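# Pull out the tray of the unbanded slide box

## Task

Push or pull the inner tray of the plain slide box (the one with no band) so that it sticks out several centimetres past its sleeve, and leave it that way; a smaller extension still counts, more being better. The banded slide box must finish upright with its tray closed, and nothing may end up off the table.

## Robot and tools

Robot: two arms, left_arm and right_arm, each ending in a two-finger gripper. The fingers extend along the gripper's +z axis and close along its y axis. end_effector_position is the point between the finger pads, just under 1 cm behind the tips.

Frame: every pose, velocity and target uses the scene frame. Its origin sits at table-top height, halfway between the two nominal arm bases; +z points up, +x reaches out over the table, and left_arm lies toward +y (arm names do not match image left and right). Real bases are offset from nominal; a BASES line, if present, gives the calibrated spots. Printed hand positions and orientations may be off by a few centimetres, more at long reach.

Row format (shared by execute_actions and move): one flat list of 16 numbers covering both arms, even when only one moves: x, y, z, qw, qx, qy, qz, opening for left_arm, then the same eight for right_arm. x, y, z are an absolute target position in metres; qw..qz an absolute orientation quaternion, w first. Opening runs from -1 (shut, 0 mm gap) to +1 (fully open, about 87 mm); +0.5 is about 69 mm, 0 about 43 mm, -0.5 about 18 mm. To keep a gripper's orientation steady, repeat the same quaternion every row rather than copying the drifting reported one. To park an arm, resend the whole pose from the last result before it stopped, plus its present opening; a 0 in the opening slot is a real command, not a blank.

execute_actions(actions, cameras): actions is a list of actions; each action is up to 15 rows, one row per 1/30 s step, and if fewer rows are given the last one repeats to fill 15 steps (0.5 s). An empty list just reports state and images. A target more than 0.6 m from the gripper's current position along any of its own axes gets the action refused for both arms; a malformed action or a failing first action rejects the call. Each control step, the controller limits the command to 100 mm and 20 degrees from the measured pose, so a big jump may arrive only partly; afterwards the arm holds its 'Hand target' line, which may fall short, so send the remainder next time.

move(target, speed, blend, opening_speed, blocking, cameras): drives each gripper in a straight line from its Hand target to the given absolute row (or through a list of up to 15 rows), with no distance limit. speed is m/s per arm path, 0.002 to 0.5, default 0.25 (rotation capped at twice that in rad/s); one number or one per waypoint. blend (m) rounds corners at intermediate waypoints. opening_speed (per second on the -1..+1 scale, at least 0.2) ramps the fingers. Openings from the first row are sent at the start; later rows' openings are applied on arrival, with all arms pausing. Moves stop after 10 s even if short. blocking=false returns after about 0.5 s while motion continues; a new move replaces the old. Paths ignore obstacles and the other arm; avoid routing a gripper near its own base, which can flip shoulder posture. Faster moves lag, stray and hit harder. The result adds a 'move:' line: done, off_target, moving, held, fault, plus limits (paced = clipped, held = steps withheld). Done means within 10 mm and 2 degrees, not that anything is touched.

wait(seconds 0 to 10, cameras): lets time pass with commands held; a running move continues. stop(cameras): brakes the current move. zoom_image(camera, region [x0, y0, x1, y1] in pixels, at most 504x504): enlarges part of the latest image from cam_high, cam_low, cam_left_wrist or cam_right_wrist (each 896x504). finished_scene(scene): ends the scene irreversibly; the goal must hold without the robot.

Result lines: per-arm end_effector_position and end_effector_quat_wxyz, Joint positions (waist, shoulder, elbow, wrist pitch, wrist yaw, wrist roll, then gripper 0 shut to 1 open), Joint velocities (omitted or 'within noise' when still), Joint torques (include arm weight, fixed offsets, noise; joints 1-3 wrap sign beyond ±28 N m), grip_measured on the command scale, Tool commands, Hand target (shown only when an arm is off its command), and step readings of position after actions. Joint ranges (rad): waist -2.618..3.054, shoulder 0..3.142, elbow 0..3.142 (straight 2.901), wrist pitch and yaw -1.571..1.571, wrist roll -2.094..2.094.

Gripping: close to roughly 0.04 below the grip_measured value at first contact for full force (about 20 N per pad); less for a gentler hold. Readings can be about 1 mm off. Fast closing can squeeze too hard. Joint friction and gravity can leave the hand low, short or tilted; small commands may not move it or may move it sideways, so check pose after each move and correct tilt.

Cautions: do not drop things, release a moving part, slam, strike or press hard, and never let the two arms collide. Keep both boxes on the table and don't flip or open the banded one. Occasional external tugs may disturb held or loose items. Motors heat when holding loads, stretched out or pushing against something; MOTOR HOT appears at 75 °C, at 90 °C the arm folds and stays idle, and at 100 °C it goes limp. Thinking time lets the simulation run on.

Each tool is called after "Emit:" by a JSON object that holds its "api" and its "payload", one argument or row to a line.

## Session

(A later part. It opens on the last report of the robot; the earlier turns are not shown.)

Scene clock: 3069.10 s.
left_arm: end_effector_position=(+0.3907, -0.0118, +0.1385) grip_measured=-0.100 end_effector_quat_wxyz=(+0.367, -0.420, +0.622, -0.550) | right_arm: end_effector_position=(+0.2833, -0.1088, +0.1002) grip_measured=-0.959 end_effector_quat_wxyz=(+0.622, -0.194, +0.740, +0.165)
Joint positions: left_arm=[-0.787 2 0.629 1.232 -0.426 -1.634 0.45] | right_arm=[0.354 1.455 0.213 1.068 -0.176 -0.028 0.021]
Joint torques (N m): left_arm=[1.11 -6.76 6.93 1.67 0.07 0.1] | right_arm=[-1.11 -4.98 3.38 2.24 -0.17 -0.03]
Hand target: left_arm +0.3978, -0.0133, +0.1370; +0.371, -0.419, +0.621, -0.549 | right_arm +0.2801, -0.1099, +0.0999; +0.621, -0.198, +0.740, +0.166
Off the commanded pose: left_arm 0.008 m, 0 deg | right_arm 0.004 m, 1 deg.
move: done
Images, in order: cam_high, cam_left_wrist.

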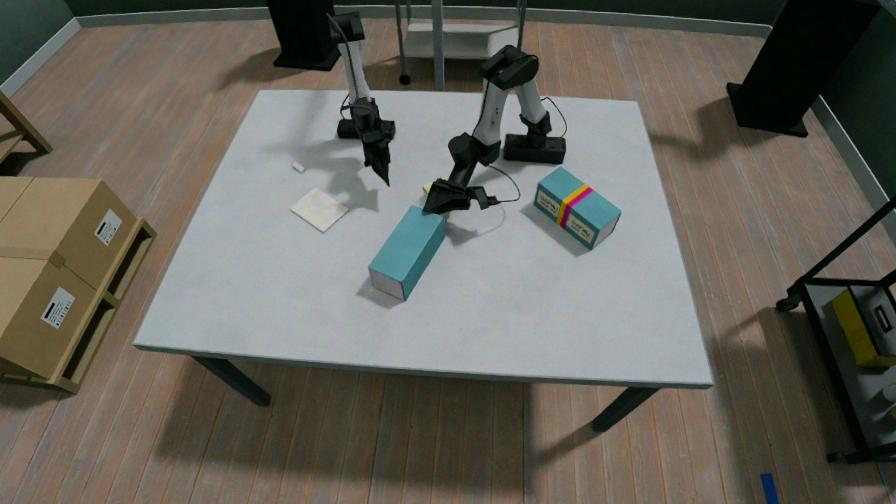

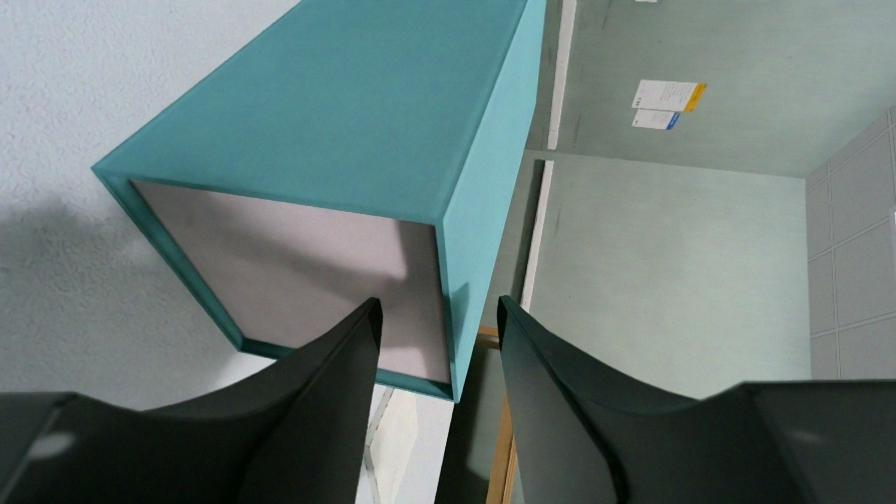

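Emit:
{"api": "move", "payload": {
  "target": [
    [0.398,-0.0135,0.137,0.3705,-0.4188,0.6209,-0.5493,-1,0.28,-0.11,0.10,0.6209,-0.1982,0.7399,0.1664,-1]
  ],
  "speed": 0.05,
  "opening_speed": 0.7,
  "cameras": ["cam_high","cam_left_wrist"]
}}

Emit:
{"api": "zoom_image", "payload": {
  "camera": "cam_left_wrist",
  "region": [360, 200, 560, 340]
}}

Scene clock: 3078.27 s.
left_arm: end_effector_position=(+0.3912, -0.0128, +0.1439) grip_measured=-0.927 end_effector_quat_wxyz=(+0.368, -0.417, +0.616, -0.558) | right_arm: end_effector_position=(+0.2833, -0.1088, +0.1002) grip_measured=-0.959 end_effector_quat_wxyz=(+0.622, -0.194, +0.740, +0.165)
Joint positions: left_arm=[-0.787 2 0.631 1.252 -0.423 -1.631 0.036] | right_arm=[0.354 1.455 0.213 1.068 -0.176 -0.028 0.021]
Joint torques (N m): left_arm=[1.02 -6.94 6.71 1.48 0 0.07] | right_arm=[-1.14 -4.98 3.38 2.25 -0.17 -0.03]
Hand target: left_arm +0.3977, -0.0132, +0.1370; +0.370, -0.419, +0.621, -0.549 | right_arm +0.2801, -0.1099, +0.0999; +0.621, -0.198, +0.740, +0.166
Off the commanded pose: left_arm 0.010 m, 1 deg | right_arm 0.004 m, 1 deg.
move: done
Images, in order: cam_high, cam_left_wrist.

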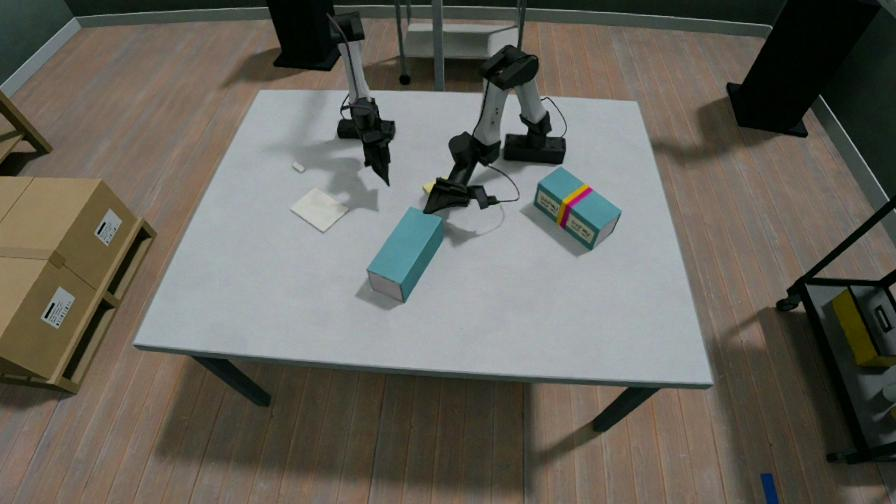

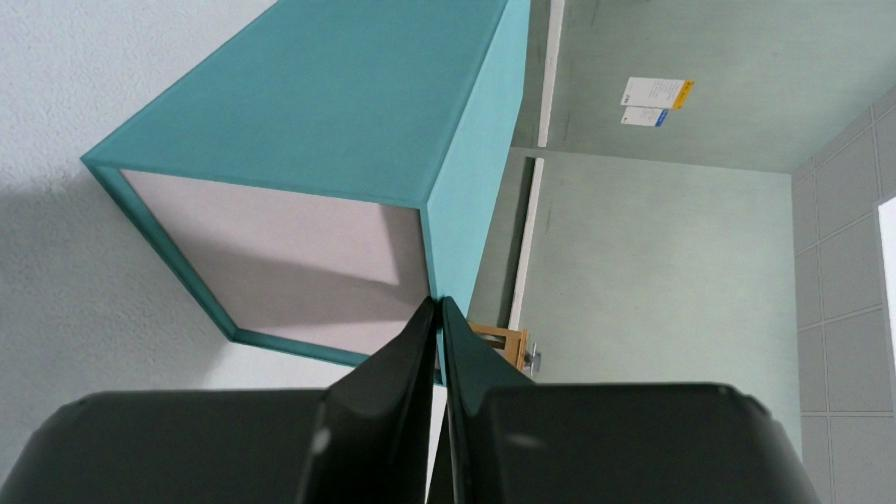

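Scaled by 2.520 from the camera's 896x504 image, which has a finer 1280x720 frame.

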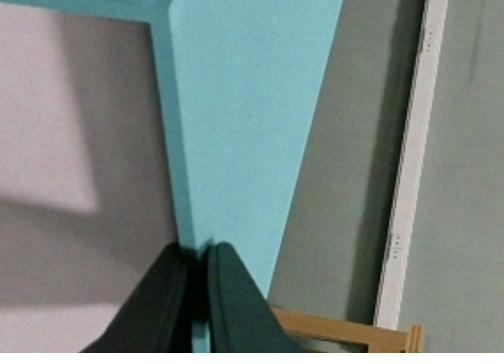

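Emit:
{"api": "move", "payload": {
  "target": [
    [0.398,-0.0135,0.137,0.3705,-0.4188,0.6209,-0.5493,-1,0.325,-0.035,0.075,0.613,-0.2303,0.7306,0.1933,-1]
  ],
  "speed": 0.1,
  "cameras": ["cam_high","cam_right_wrist","cam_left_wrist"]
}}

Emit:
{"api": "zoom_image", "payload": {
  "camera": "cam_high",
  "region": [340, 130, 540, 250]
}}

Scene clock: 3093.37 s.
left_arm: end_effector_position=(+0.3912, -0.0128, +0.1439) grip_measured=-0.927 end_effector_quat_wxyz=(+0.368, -0.417, +0.616, -0.558) | right_arm: end_effector_position=(+0.3157, -0.0395, +0.0647) grip_measured=-0.959 end_effector_quat_wxyz=(+0.598, -0.237, +0.741, +0.193)
Joint positions: left_arm=[-0.787 2 0.631 1.252 -0.423 -1.632 0.036] | right_arm=[0.501 1.833 0.433 1.185 -0.135 -0.027 0.021]
Joint torques (N m): left_arm=[0.84 -6.91 6.86 1.51 0.05 0.1] | right_arm=[-0.28 -5.33 5.63 2.6 0.1 0.11]
Hand target: left_arm +0.3977, -0.0132, +0.1370; +0.371, -0.419, +0.621, -0.549 | right_arm +0.3245, -0.0351, +0.0752; +0.613, -0.230, +0.731, +0.194
Off the commanded pose: left_arm 0.010 m, 1 deg | right_arm 0.015 m, 2 deg.
move: off_target (right_arm)
Images, in order: cam_high, cam_left_wrist, cam_right_wrist.

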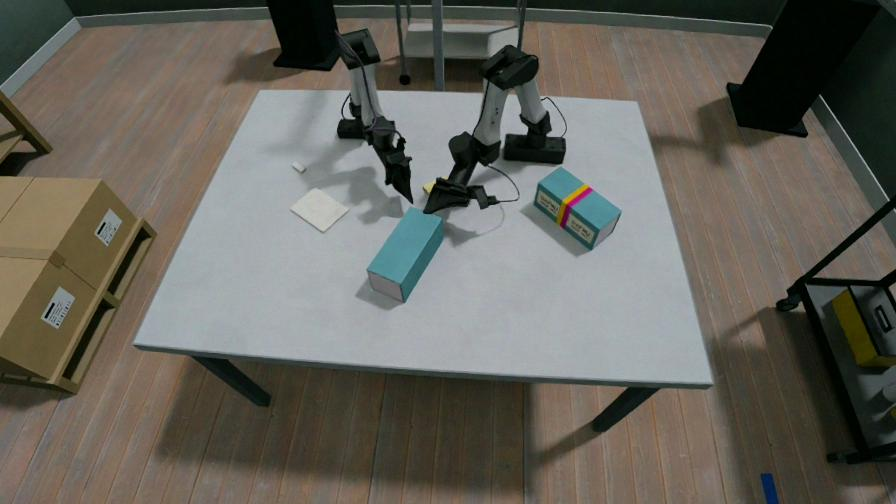

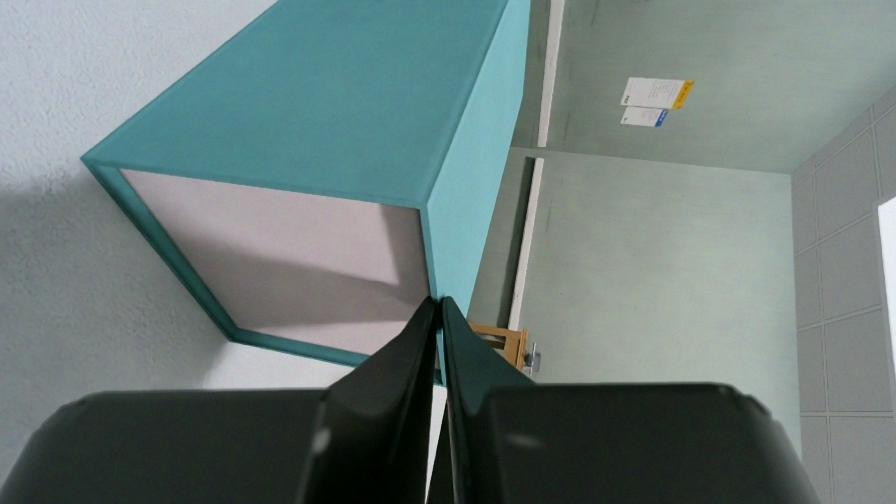

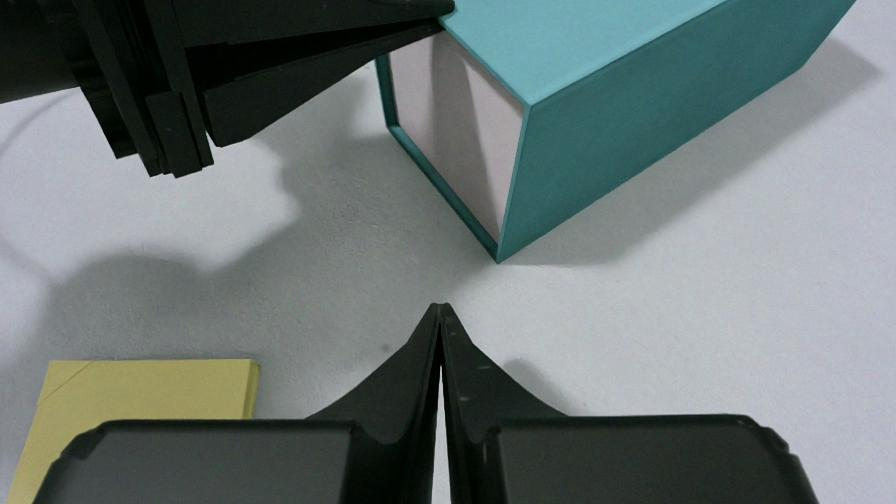

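Scaled by 2.520 from the camera's 896x504 image, which has a finer 1280x720 frame.

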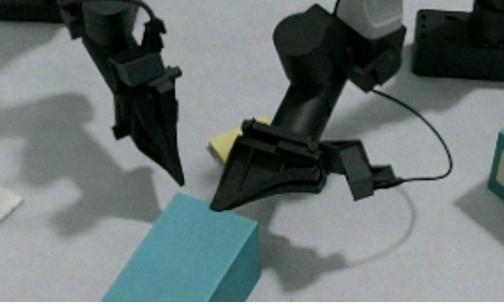

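Emit:
{"api": "execute_actions", "payload": {
  "actions": []
}}

Scene clock: 3126.37 s.
left_arm: end_effector_position=(+0.3912, -0.0128, +0.1440) grip_measured=-0.927 end_effector_quat_wxyz=(+0.367, -0.417, +0.616, -0.558) | right_arm: end_effector_position=(+0.3159, -0.0395, +0.0649) grip_measured=-0.959 end_effector_quat_wxyz=(+0.598, -0.237, +0.741, +0.193)
Joint positions: left_arm=[-0.787 2 0.631 1.252 -0.423 -1.632 0.036] | right_arm=[0.501 1.833 0.433 1.186 -0.134 -0.027 0.021]
Joint velocities: within noise
Joint torques (N m): left_arm=[1.03 -6.87 6.86 1.52 0.08 0.08] | right_arm=[-0.31 -5.34 5.64 2.58 0.08 0.11]
Heat: left arm: 33 °C; right arm: 43 °C.
Hand target: left_arm +0.3977, -0.0132, +0.1370; +0.370, -0.419, +0.621, -0.549 | right_arm +0.3245, -0.0352, +0.0752; +0.613, -0.230, +0.731, +0.194
Tool commands: left_gripper/opening=-1.0 right_gripper/opening=-1.0
Off the commanded pose: left_arm 0.010 m, 1 deg | right_arm 0.014 m, 2 deg.

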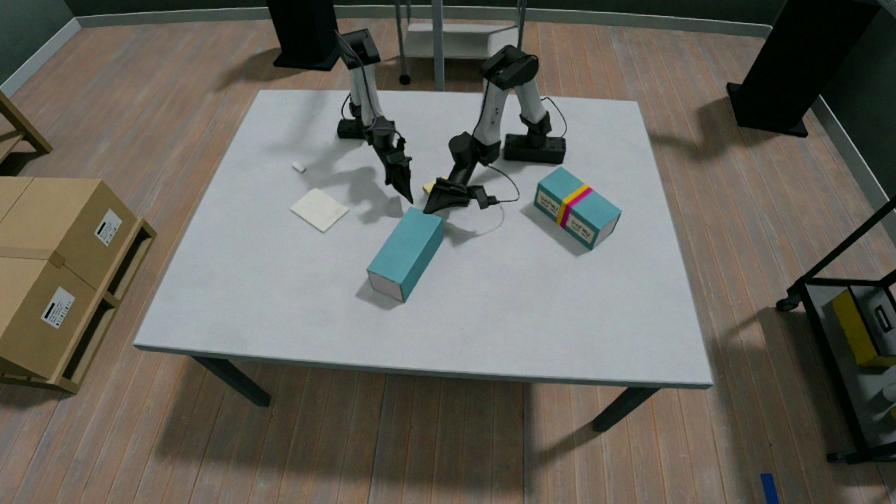

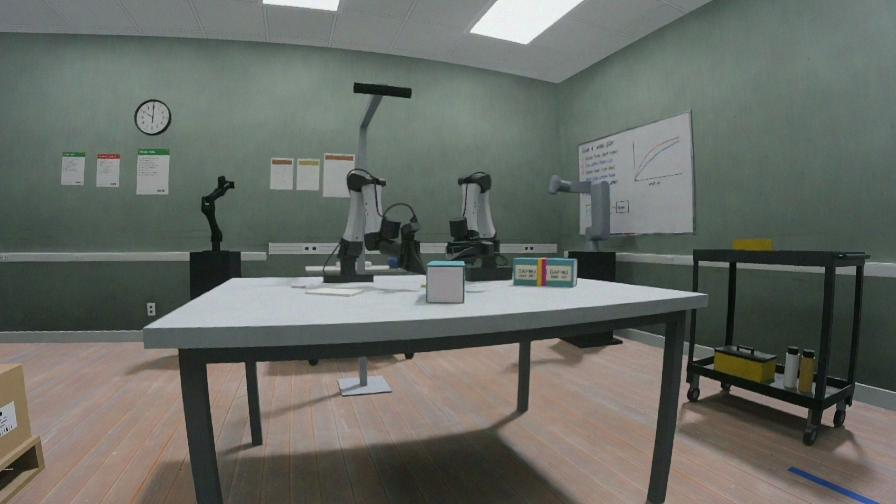

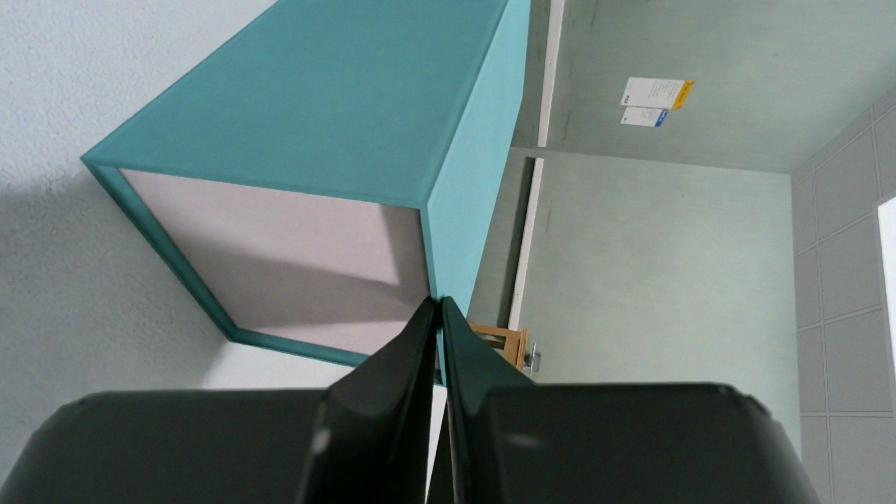

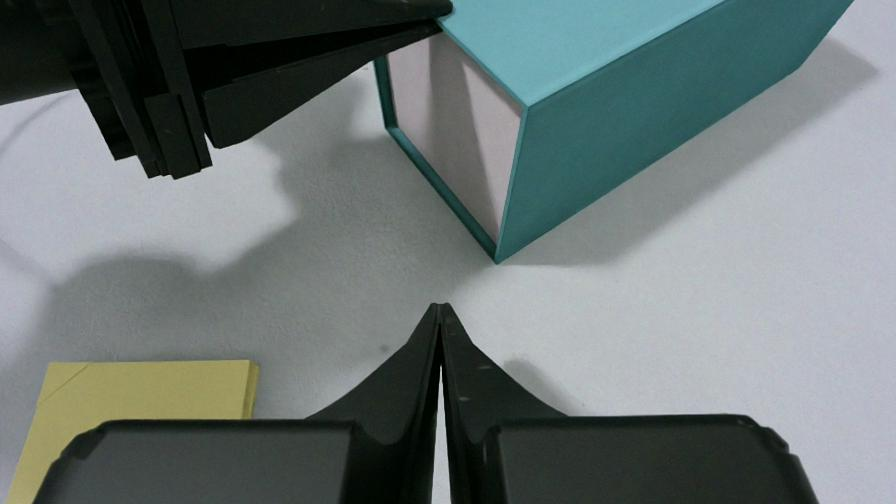

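Emit:
{"api": "move", "payload": {
  "target": [0.398,-0.0135,0.137,0.3705,-0.4188,0.6209,-0.5493,-1,0.358,-0.013,0.095,0.613,-0.2303,0.7306,0.1933,-1],
  "speed": 0.1,
  "cameras": ["cam_high","cam_left_wrist","cam_right_wrist"]
}}

Scene clock: 3144.93 s.
left_arm: end_effector_position=(+0.3912, -0.0128, +0.1440) grip_measured=-0.927 end_effector_quat_wxyz=(+0.367, -0.417, +0.616, -0.558) | right_arm: end_effector_position=(+0.3518, -0.0170, +0.0901) grip_measured=-0.959 end_effector_quat_wxyz=(+0.609, -0.235, +0.732, +0.194)
Joint positions: left_arm=[-0.787 2 0.631 1.252 -0.423 -1.632 0.036] | right_arm=[0.513 1.846 0.611 1.049 -0.121 -0.025 0.021]
Joint torques (N m): left_arm=[0.91 -6.9 6.52 1.55 0.03 0.13] | right_arm=[-0.2 -6.19 6.46 2.24 0.1 0.11]
Hand target: left_arm +0.3977, -0.0132, +0.1370; +0.370, -0.419, +0.621, -0.549 | right_arm +0.3577, -0.0132, +0.0951; +0.613, -0.230, +0.731, +0.193
Off the commanded pose: left_arm 0.010 m, 1 deg | right_arm 0.009 m, 1 deg.
move: done
Images, in order: cam_high, cam_left_wrist, cam_right_wrist.

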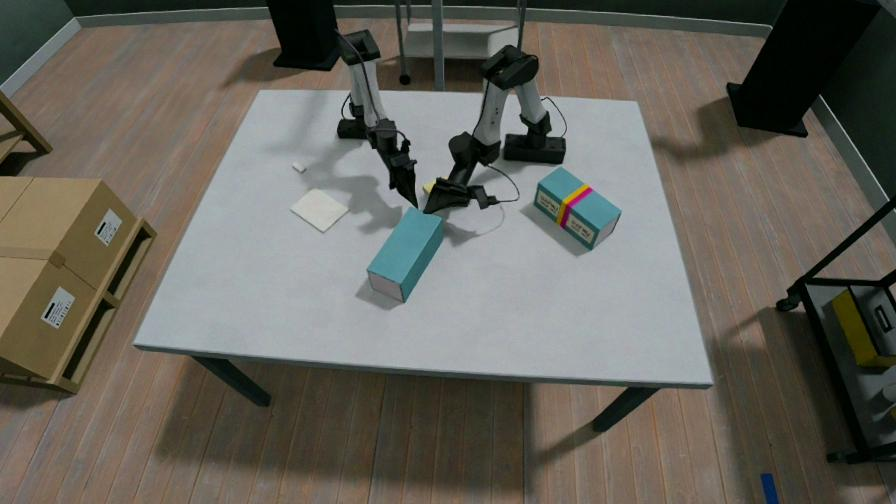

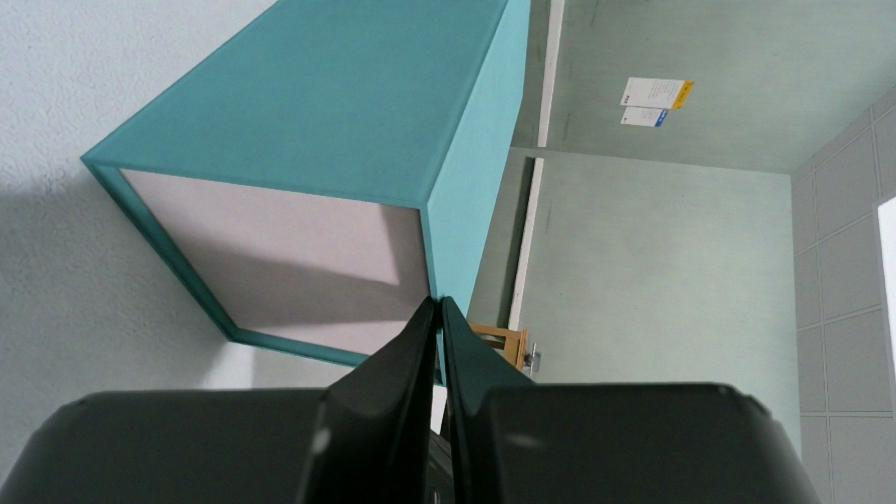

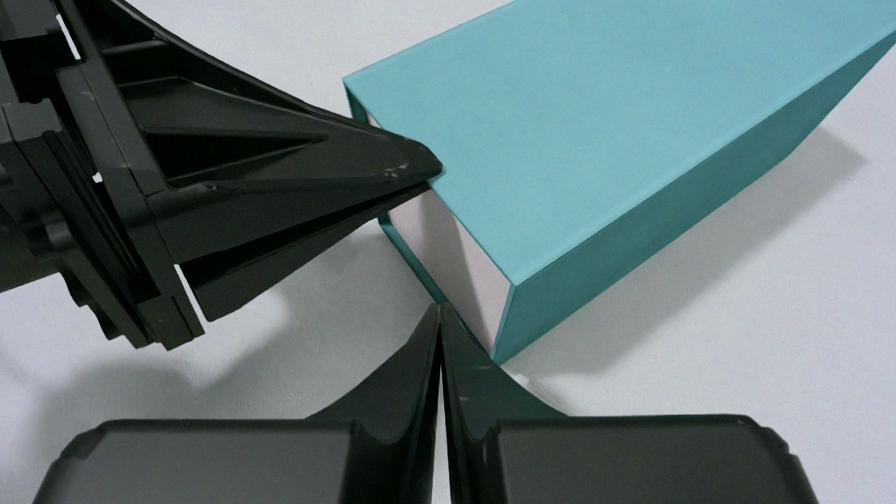

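Emit:
{"api": "move", "payload": {
  "target": [
    [0.398,-0.0135,0.137,0.3705,-0.4188,0.6209,-0.5493,-1,0.374,-0.006,0.092,0.613,-0.2303,0.7306,0.1933,-1],
    [0.398,-0.0135,0.137,0.3705,-0.4188,0.6209,-0.5493,-1,0.396,-0.014,0.094,0.613,-0.2303,0.7306,0.1933,-1]
  ],
  "speed": 0.06,
  "blend": 0.01,
  "cameras": ["cam_high","cam_left_wrist","cam_right_wrist"]
}}

Scene clock: 3161.63 s.
left_arm: end_effector_position=(+0.3937, -0.0123, +0.1440) grip_measured=-0.927 end_effector_quat_wxyz=(+0.368, -0.419, +0.616, -0.556) | right_arm: end_effector_position=(+0.3806, -0.0097, +0.0843) grip_measured=-0.959 end_effector_quat_wxyz=(+0.599, -0.240, +0.736, +0.203)
Joint positions: left_arm=[-0.782 2 0.638 1.242 -0.423 -1.632 0.036] | right_arm=[0.478 1.936 0.741 0.991 -0.177 -0.025 0.021]
Joint torques (N m): left_arm=[0.42 -6.64 6.15 1.57 -0.01 0.13] | right_arm=[-2.03 -6.89 7.43 2.32 0.08 -0.01]
Hand target: left_arm +0.3978, -0.0132, +0.1369; +0.370, -0.419, +0.621, -0.549 | right_arm +0.3952, -0.0144, +0.0942; +0.613, -0.230, +0.731, +0.193
Off the commanded pose: left_arm 0.008 m, 1 deg | right_arm 0.019 m, 2 deg.
move: off_target (right_arm); blend cut to 0.009 m at target 1
Images, in order: cam_high, cam_left_wrist, cam_right_wrist.

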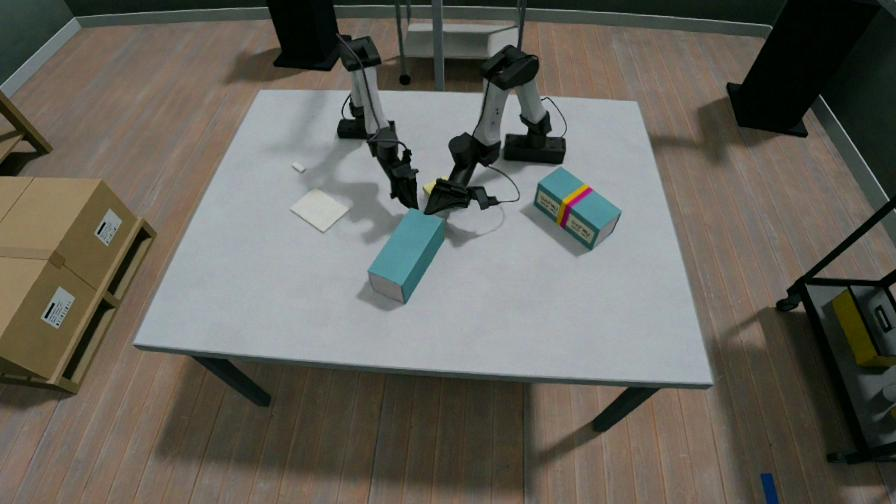

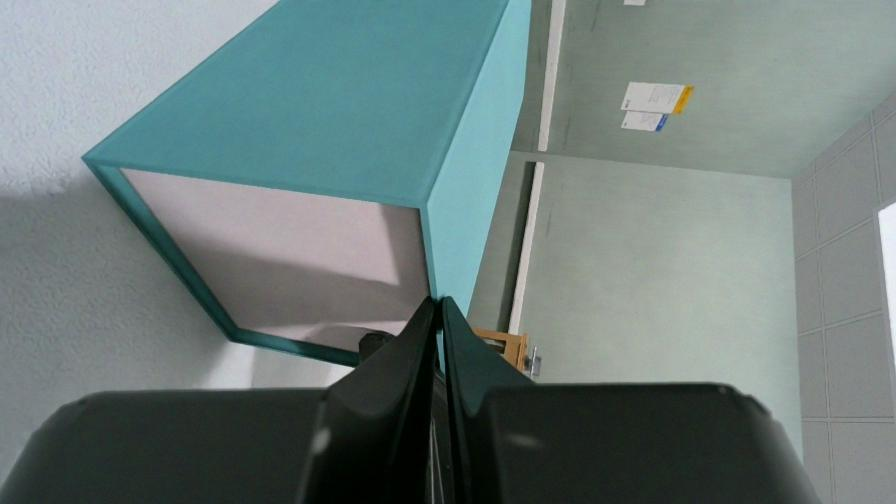

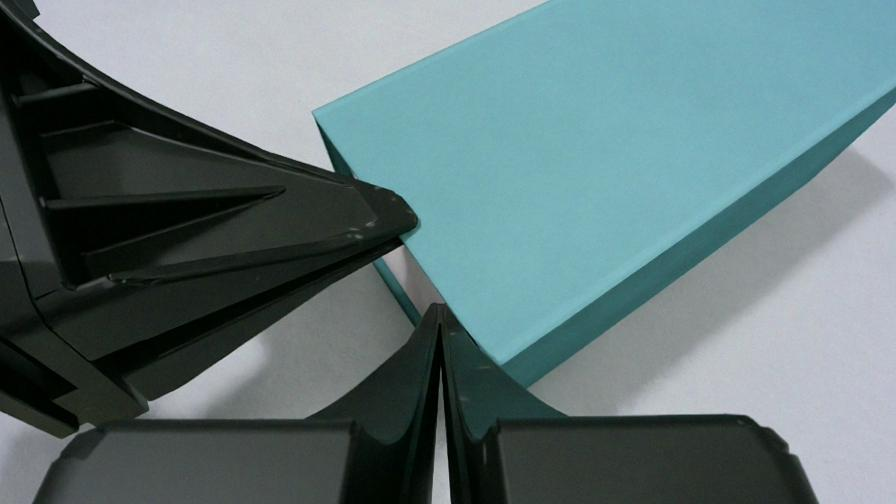

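Emit:
{"api": "move", "payload": {
  "target": [0.395,-0.0125,0.137,0.3705,-0.4188,0.6209,-0.5493,-1,0.425,-0.026,0.095,0.613,-0.2303,0.7306,0.1933,-1],
  "speed": 0.04,
  "cameras": ["cam_high","cam_left_wrist","cam_right_wrist"]
}}

Scene clock: 3175.60 s.
left_arm: end_effector_position=(+0.3975, -0.0076, +0.1441) grip_measured=-0.938 end_effector_quat_wxyz=(+0.374, -0.425, +0.611, -0.553) | right_arm: end_effector_position=(+0.3946, -0.0081, +0.0830) grip_measured=-0.959 end_effector_quat_wxyz=(+0.584, -0.258, +0.733, +0.233)
Joint positions: left_arm=[-0.775 2 0.638 1.242 -0.436 -1.635 0.031] | right_arm=[0.428 1.978 0.819 0.938 -0.298 -0.025 0.021]
Joint torques (N m): left_arm=[-0.68 -7.32 5.11 1.7 0.16 0.12] | right_arm=[-3.26 -7.01 8.34 2.4 0.6 -0.14]
Hand target: left_arm +0.3948, -0.0123, +0.1369; +0.370, -0.419, +0.621, -0.549 | right_arm +0.4220, -0.0274, +0.0959; +0.613, -0.230, +0.731, +0.194
Off the commanded pose: left_arm 0.009 m, 1 deg | right_arm 0.037 m, 6 deg.
move: off_target (right_arm)
Images, in order: cam_high, cam_left_wrist, cam_right_wrist.

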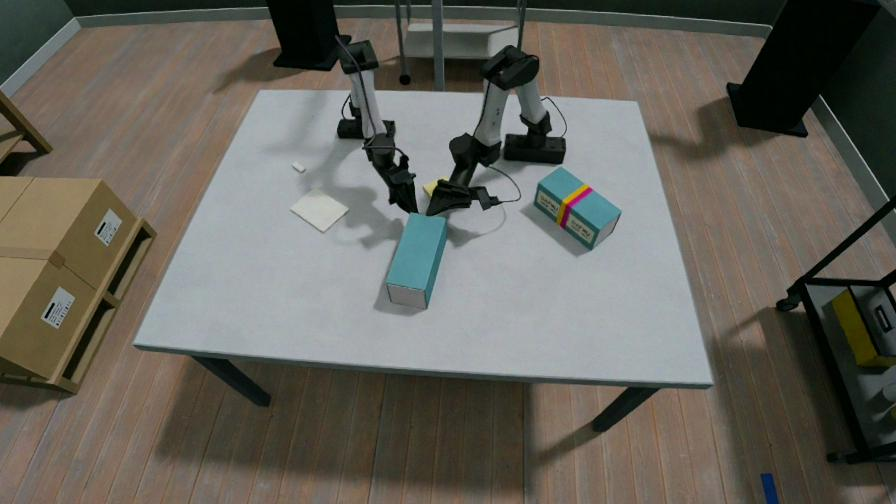

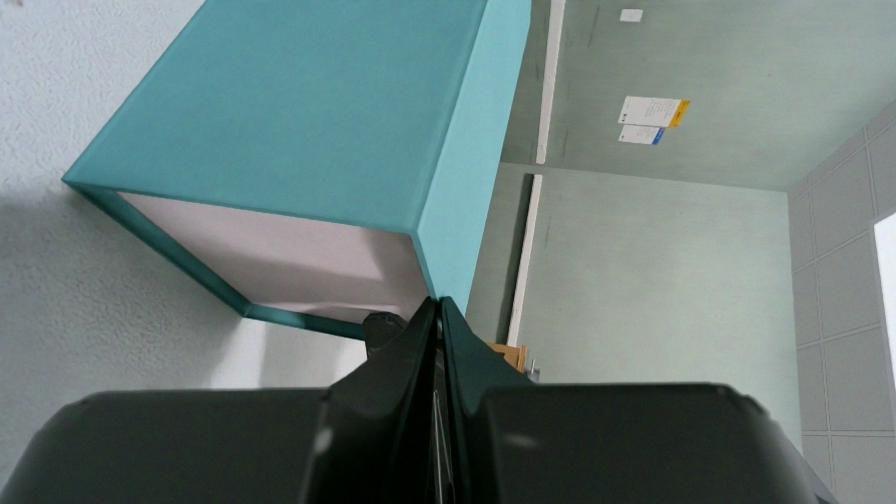

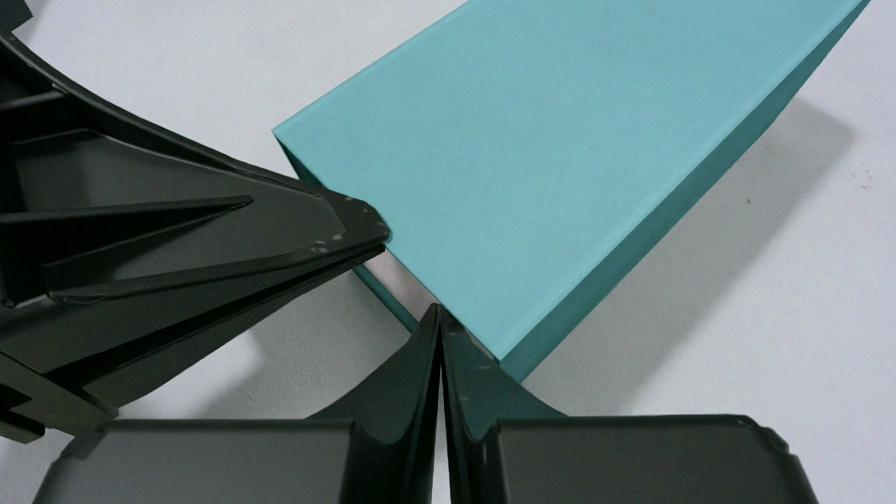

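Emit:
{"api": "zoom_image", "payload": {
  "camera": "cam_high",
  "region": [360, 190, 480, 320]
}}

Emit:
{"api": "zoom_image", "payload": {
  "camera": "cam_left_wrist",
  "region": [40, 150, 500, 400]
}}

Scaled by 3.877 from the camera's 896x504 image, which has a finer 1280x720 frame.

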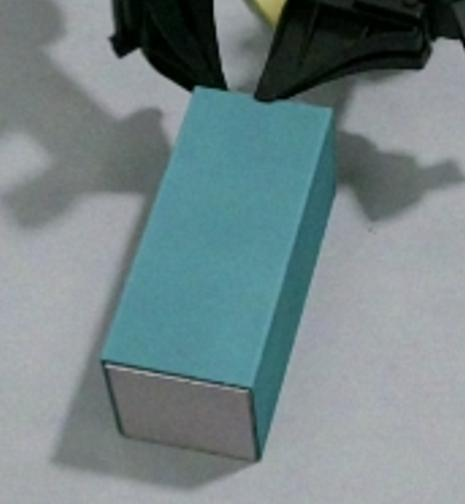

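Scaled by 1.096 from the camera's 896x504 image, which has a finer 1280x720 frame.

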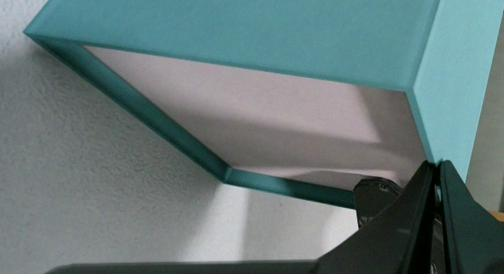

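Emit:
{"api": "move", "payload": {
  "target": [
    [0.395,-0.0125,0.137,0.3705,-0.4188,0.6209,-0.5493,-1,0.378,-0.026,0.095,0.613,-0.2303,0.7306,0.1933,-1],
    [0.395,-0.0125,0.137,0.3705,-0.4188,0.6209,-0.5493,-1,0.372,-0.016,0.072,0.5696,-0.3289,0.7028,0.2665,-1]
  ],
  "speed": 0.06,
  "cameras": ["cam_high","cam_left_wrist","cam_right_wrist"]
}}

Scene clock: 3220.33 s.
left_arm: end_effector_position=(+0.3975, -0.0076, +0.1442) grip_measured=-0.938 end_effector_quat_wxyz=(+0.374, -0.426, +0.611, -0.553) | right_arm: end_effector_position=(+0.3649, -0.0181, +0.0668) grip_measured=-0.959 end_effector_quat_wxyz=(+0.566, -0.325, +0.710, +0.265)
Joint positions: left_arm=[-0.775 2 0.638 1.242 -0.436 -1.637 0.031] | right_arm=[0.372 1.969 0.721 0.996 -0.498 -0.113 0.021]
Joint torques (N m): left_arm=[-0.69 -7.27 4.9 1.64 0.08 0.18] | right_arm=[-1.13 -6.89 6.56 2.18 -0.26 -0.02]
Hand target: left_arm +0.3948, -0.0123, +0.1370; +0.371, -0.419, +0.621, -0.549 | right_arm +0.3718, -0.0161, +0.0721; +0.571, -0.329, +0.704, +0.267
Off the commanded pose: left_arm 0.009 m, 2 deg | right_arm 0.009 m, 1 deg.
move: done
Images, in order: cam_high, cam_left_wrist, cam_right_wrist.

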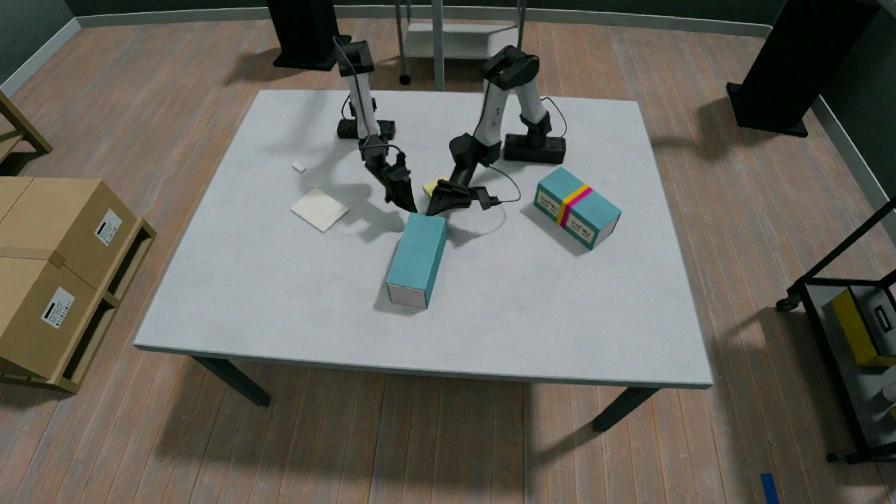

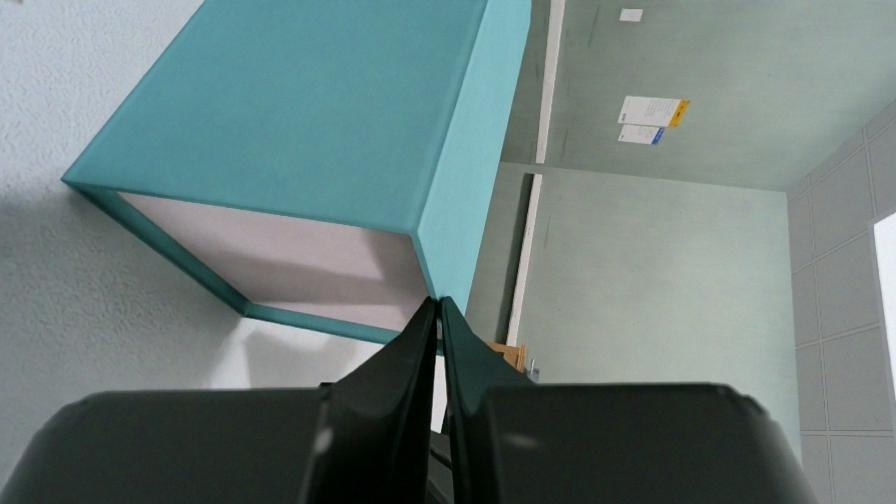

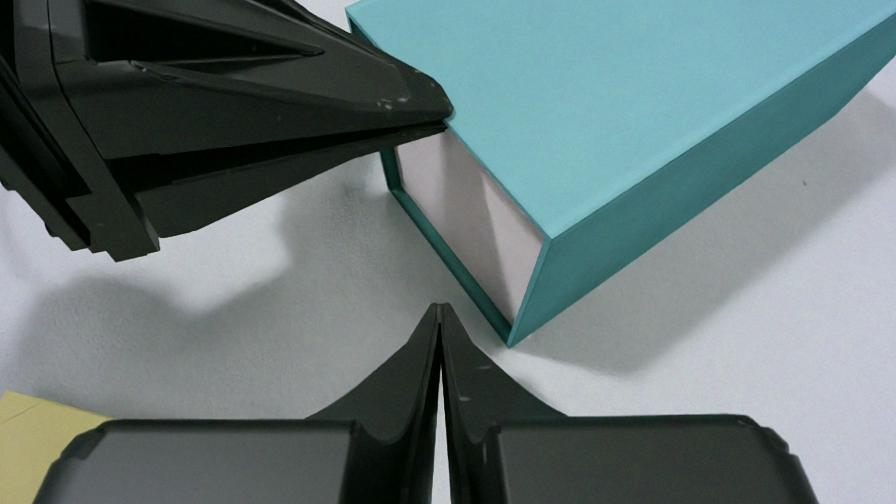

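Emit:
{"api": "move", "payload": {
  "target": [
    [0.395,-0.0125,0.137,0.3705,-0.4188,0.6209,-0.5493,-1,0.391,0.006,0.077,0.5696,-0.3289,0.7028,0.2665,-1],
    [0.393,-0.0125,0.137,0.3705,-0.4188,0.6209,-0.5493,-1,0.410,0.001,0.077,0.5696,-0.3289,0.7028,0.2665,-1]
  ],
  "speed": 0.05,
  "blend": 0.01,
  "cameras": ["cam_high","cam_left_wrist","cam_right_wrist"]
}}

Scene clock: 3235.00 s.
left_arm: end_effector_position=(+0.3976, -0.0075, +0.1442) grip_measured=-0.939 end_effector_quat_wxyz=(+0.374, -0.426, +0.611, -0.553) | right_arm: end_effector_position=(+0.3956, +0.0044, +0.0701) grip_measured=-0.959 end_effector_quat_wxyz=(+0.559, -0.335, +0.706, +0.276)
Joint positions: left_arm=[-0.775 2 0.638 1.242 -0.437 -1.637 0.031] | right_arm=[0.387 2.055 0.901 0.896 -0.516 -0.114 0.021]
Joint torques (N m): left_arm=[-1.02 -7.61 4.57 1.66 0.09 0.12] | right_arm=[-1.77 -7.73 7.54 2.11 -0.01 -0.01]
Hand target: left_arm +0.3929, -0.0123, +0.1370; +0.370, -0.419, +0.621, -0.549 | right_arm +0.4093, +0.0007, +0.0773; +0.570, -0.329, +0.704, +0.267
Off the commanded pose: left_arm 0.010 m, 2 deg | right_arm 0.016 m, 2 deg.
move: off_target (right_arm); blend cut to 0.0098 m at target 1
Images, in order: cam_high, cam_left_wrist, cam_right_wrist.

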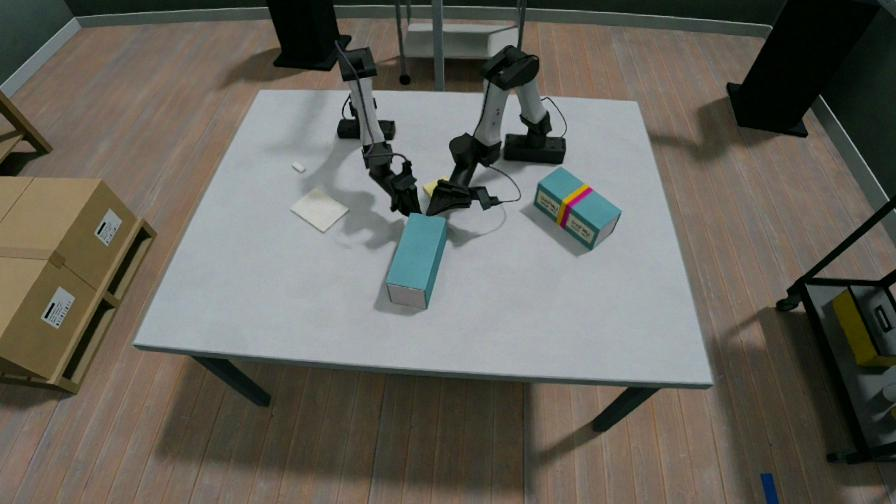

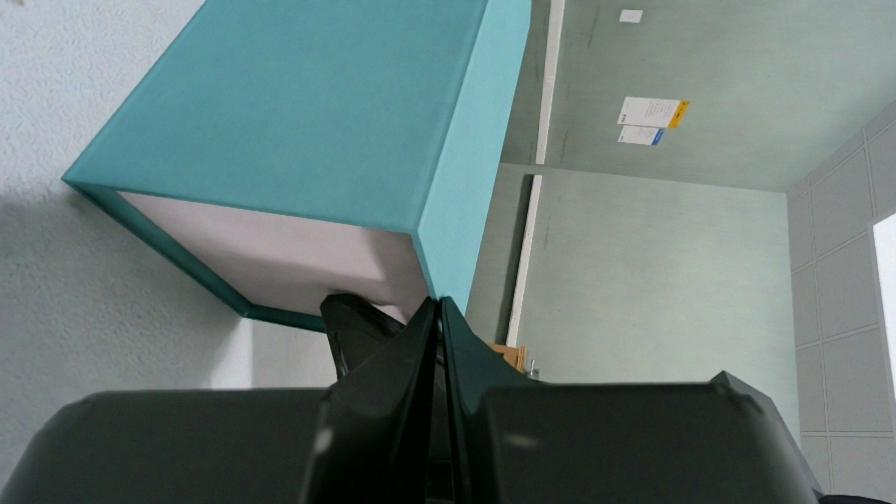

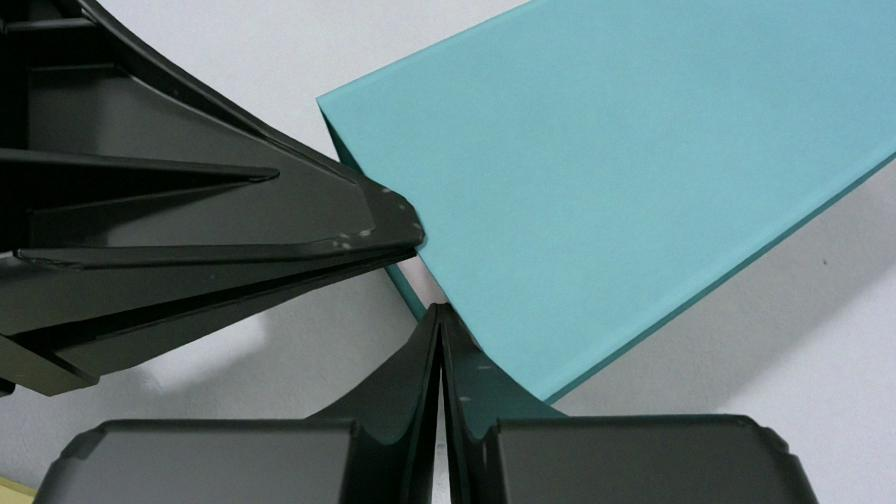

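Emit:
{"api": "move", "payload": {
  "target": [0.391,-0.0125,0.137,0.3705,-0.4188,0.6209,-0.5493,-1,0.43,0.008,0.077,0.5696,-0.3289,0.7028,0.2665,-1],
  "speed": 0.04,
  "cameras": ["cam_high","cam_left_wrist","cam_right_wrist"]
}}

Emit:
{"api": "zoom_image", "payload": {
  "camera": "cam_high",
  "region": [360, 190, 480, 320]
}}

Scene clock: 3250.50 s.
left_arm: end_effector_position=(+0.3949, -0.0103, +0.1445) grip_measured=-1.000 end_effector_quat_wxyz=(+0.373, -0.424, +0.612, -0.554) | right_arm: end_effector_position=(+0.4134, +0.0108, +0.0672) grip_measured=-0.959 end_effector_quat_wxyz=(+0.552, -0.337, +0.708, +0.282)
Joint positions: left_arm=[-0.785 2 0.638 1.243 -0.442 -1.636 0] | right_arm=[0.38 2.11 1 0.839 -0.535 -0.113 0.021]
Joint torques (N m): left_arm=[-0.44 -7.72 4.25 1.66 0.06 0.07] | right_arm=[-1.33 -8.42 7.72 2.28 0.14 -0.02]
Hand target: left_arm +0.3909, -0.0124, +0.1370; +0.370, -0.419, +0.621, -0.549 | right_arm +0.4290, +0.0075, +0.0774; +0.570, -0.329, +0.704, +0.267
Off the commanded pose: left_arm 0.009 m, 1 deg | right_arm 0.019 m, 3 deg.
move: off_target (right_arm)
Images, in order: cam_high, cam_left_wrist, cam_right_wrist.

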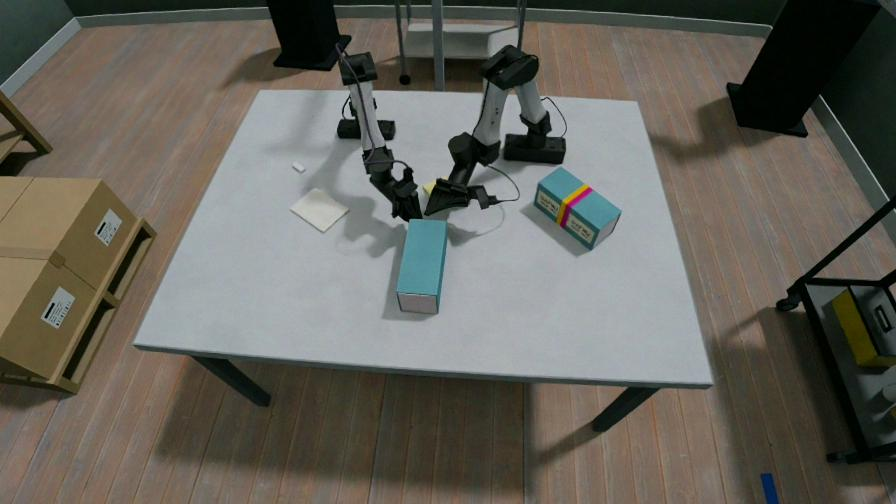

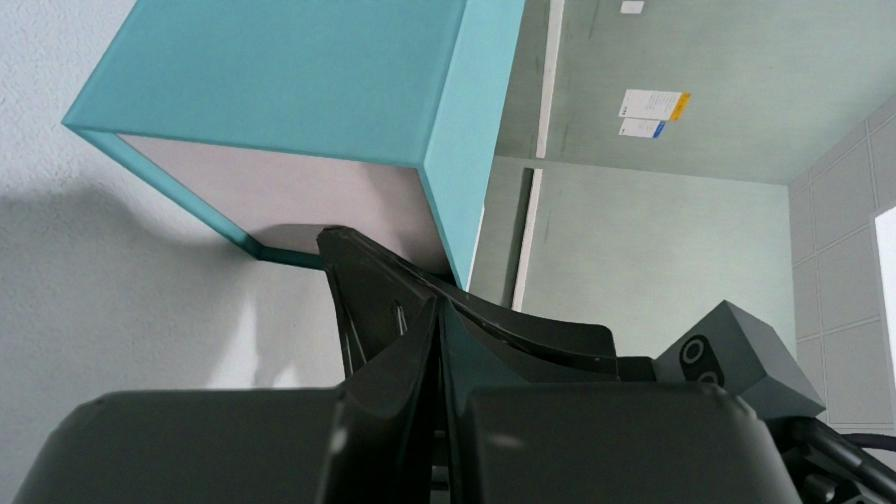

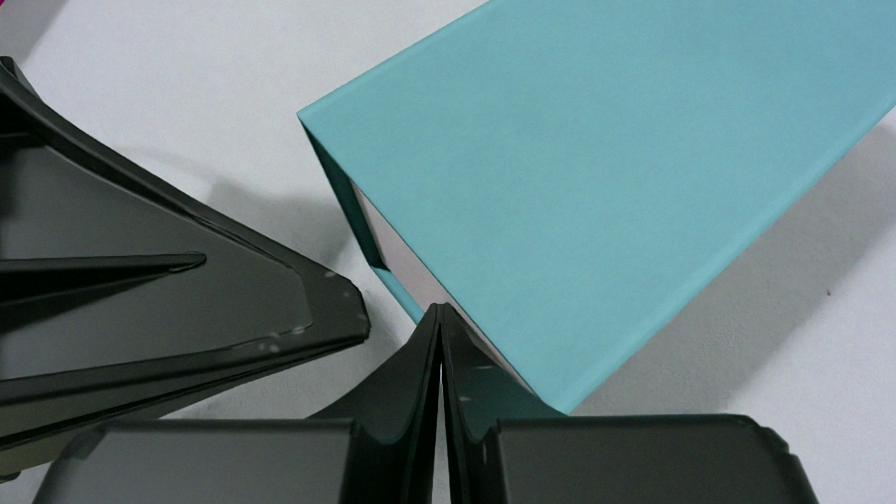

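Scaled by 3.877 from the camera's 896x504 image, which has a finer 1280x720 frame.

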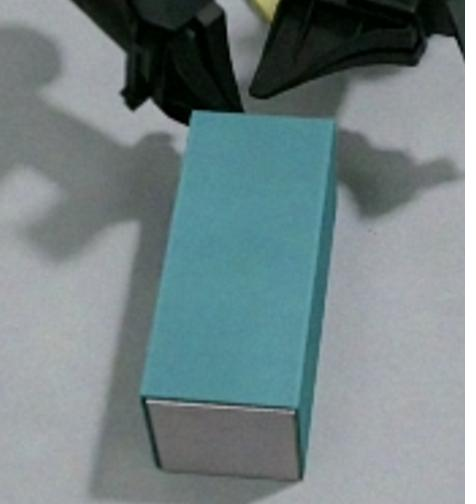

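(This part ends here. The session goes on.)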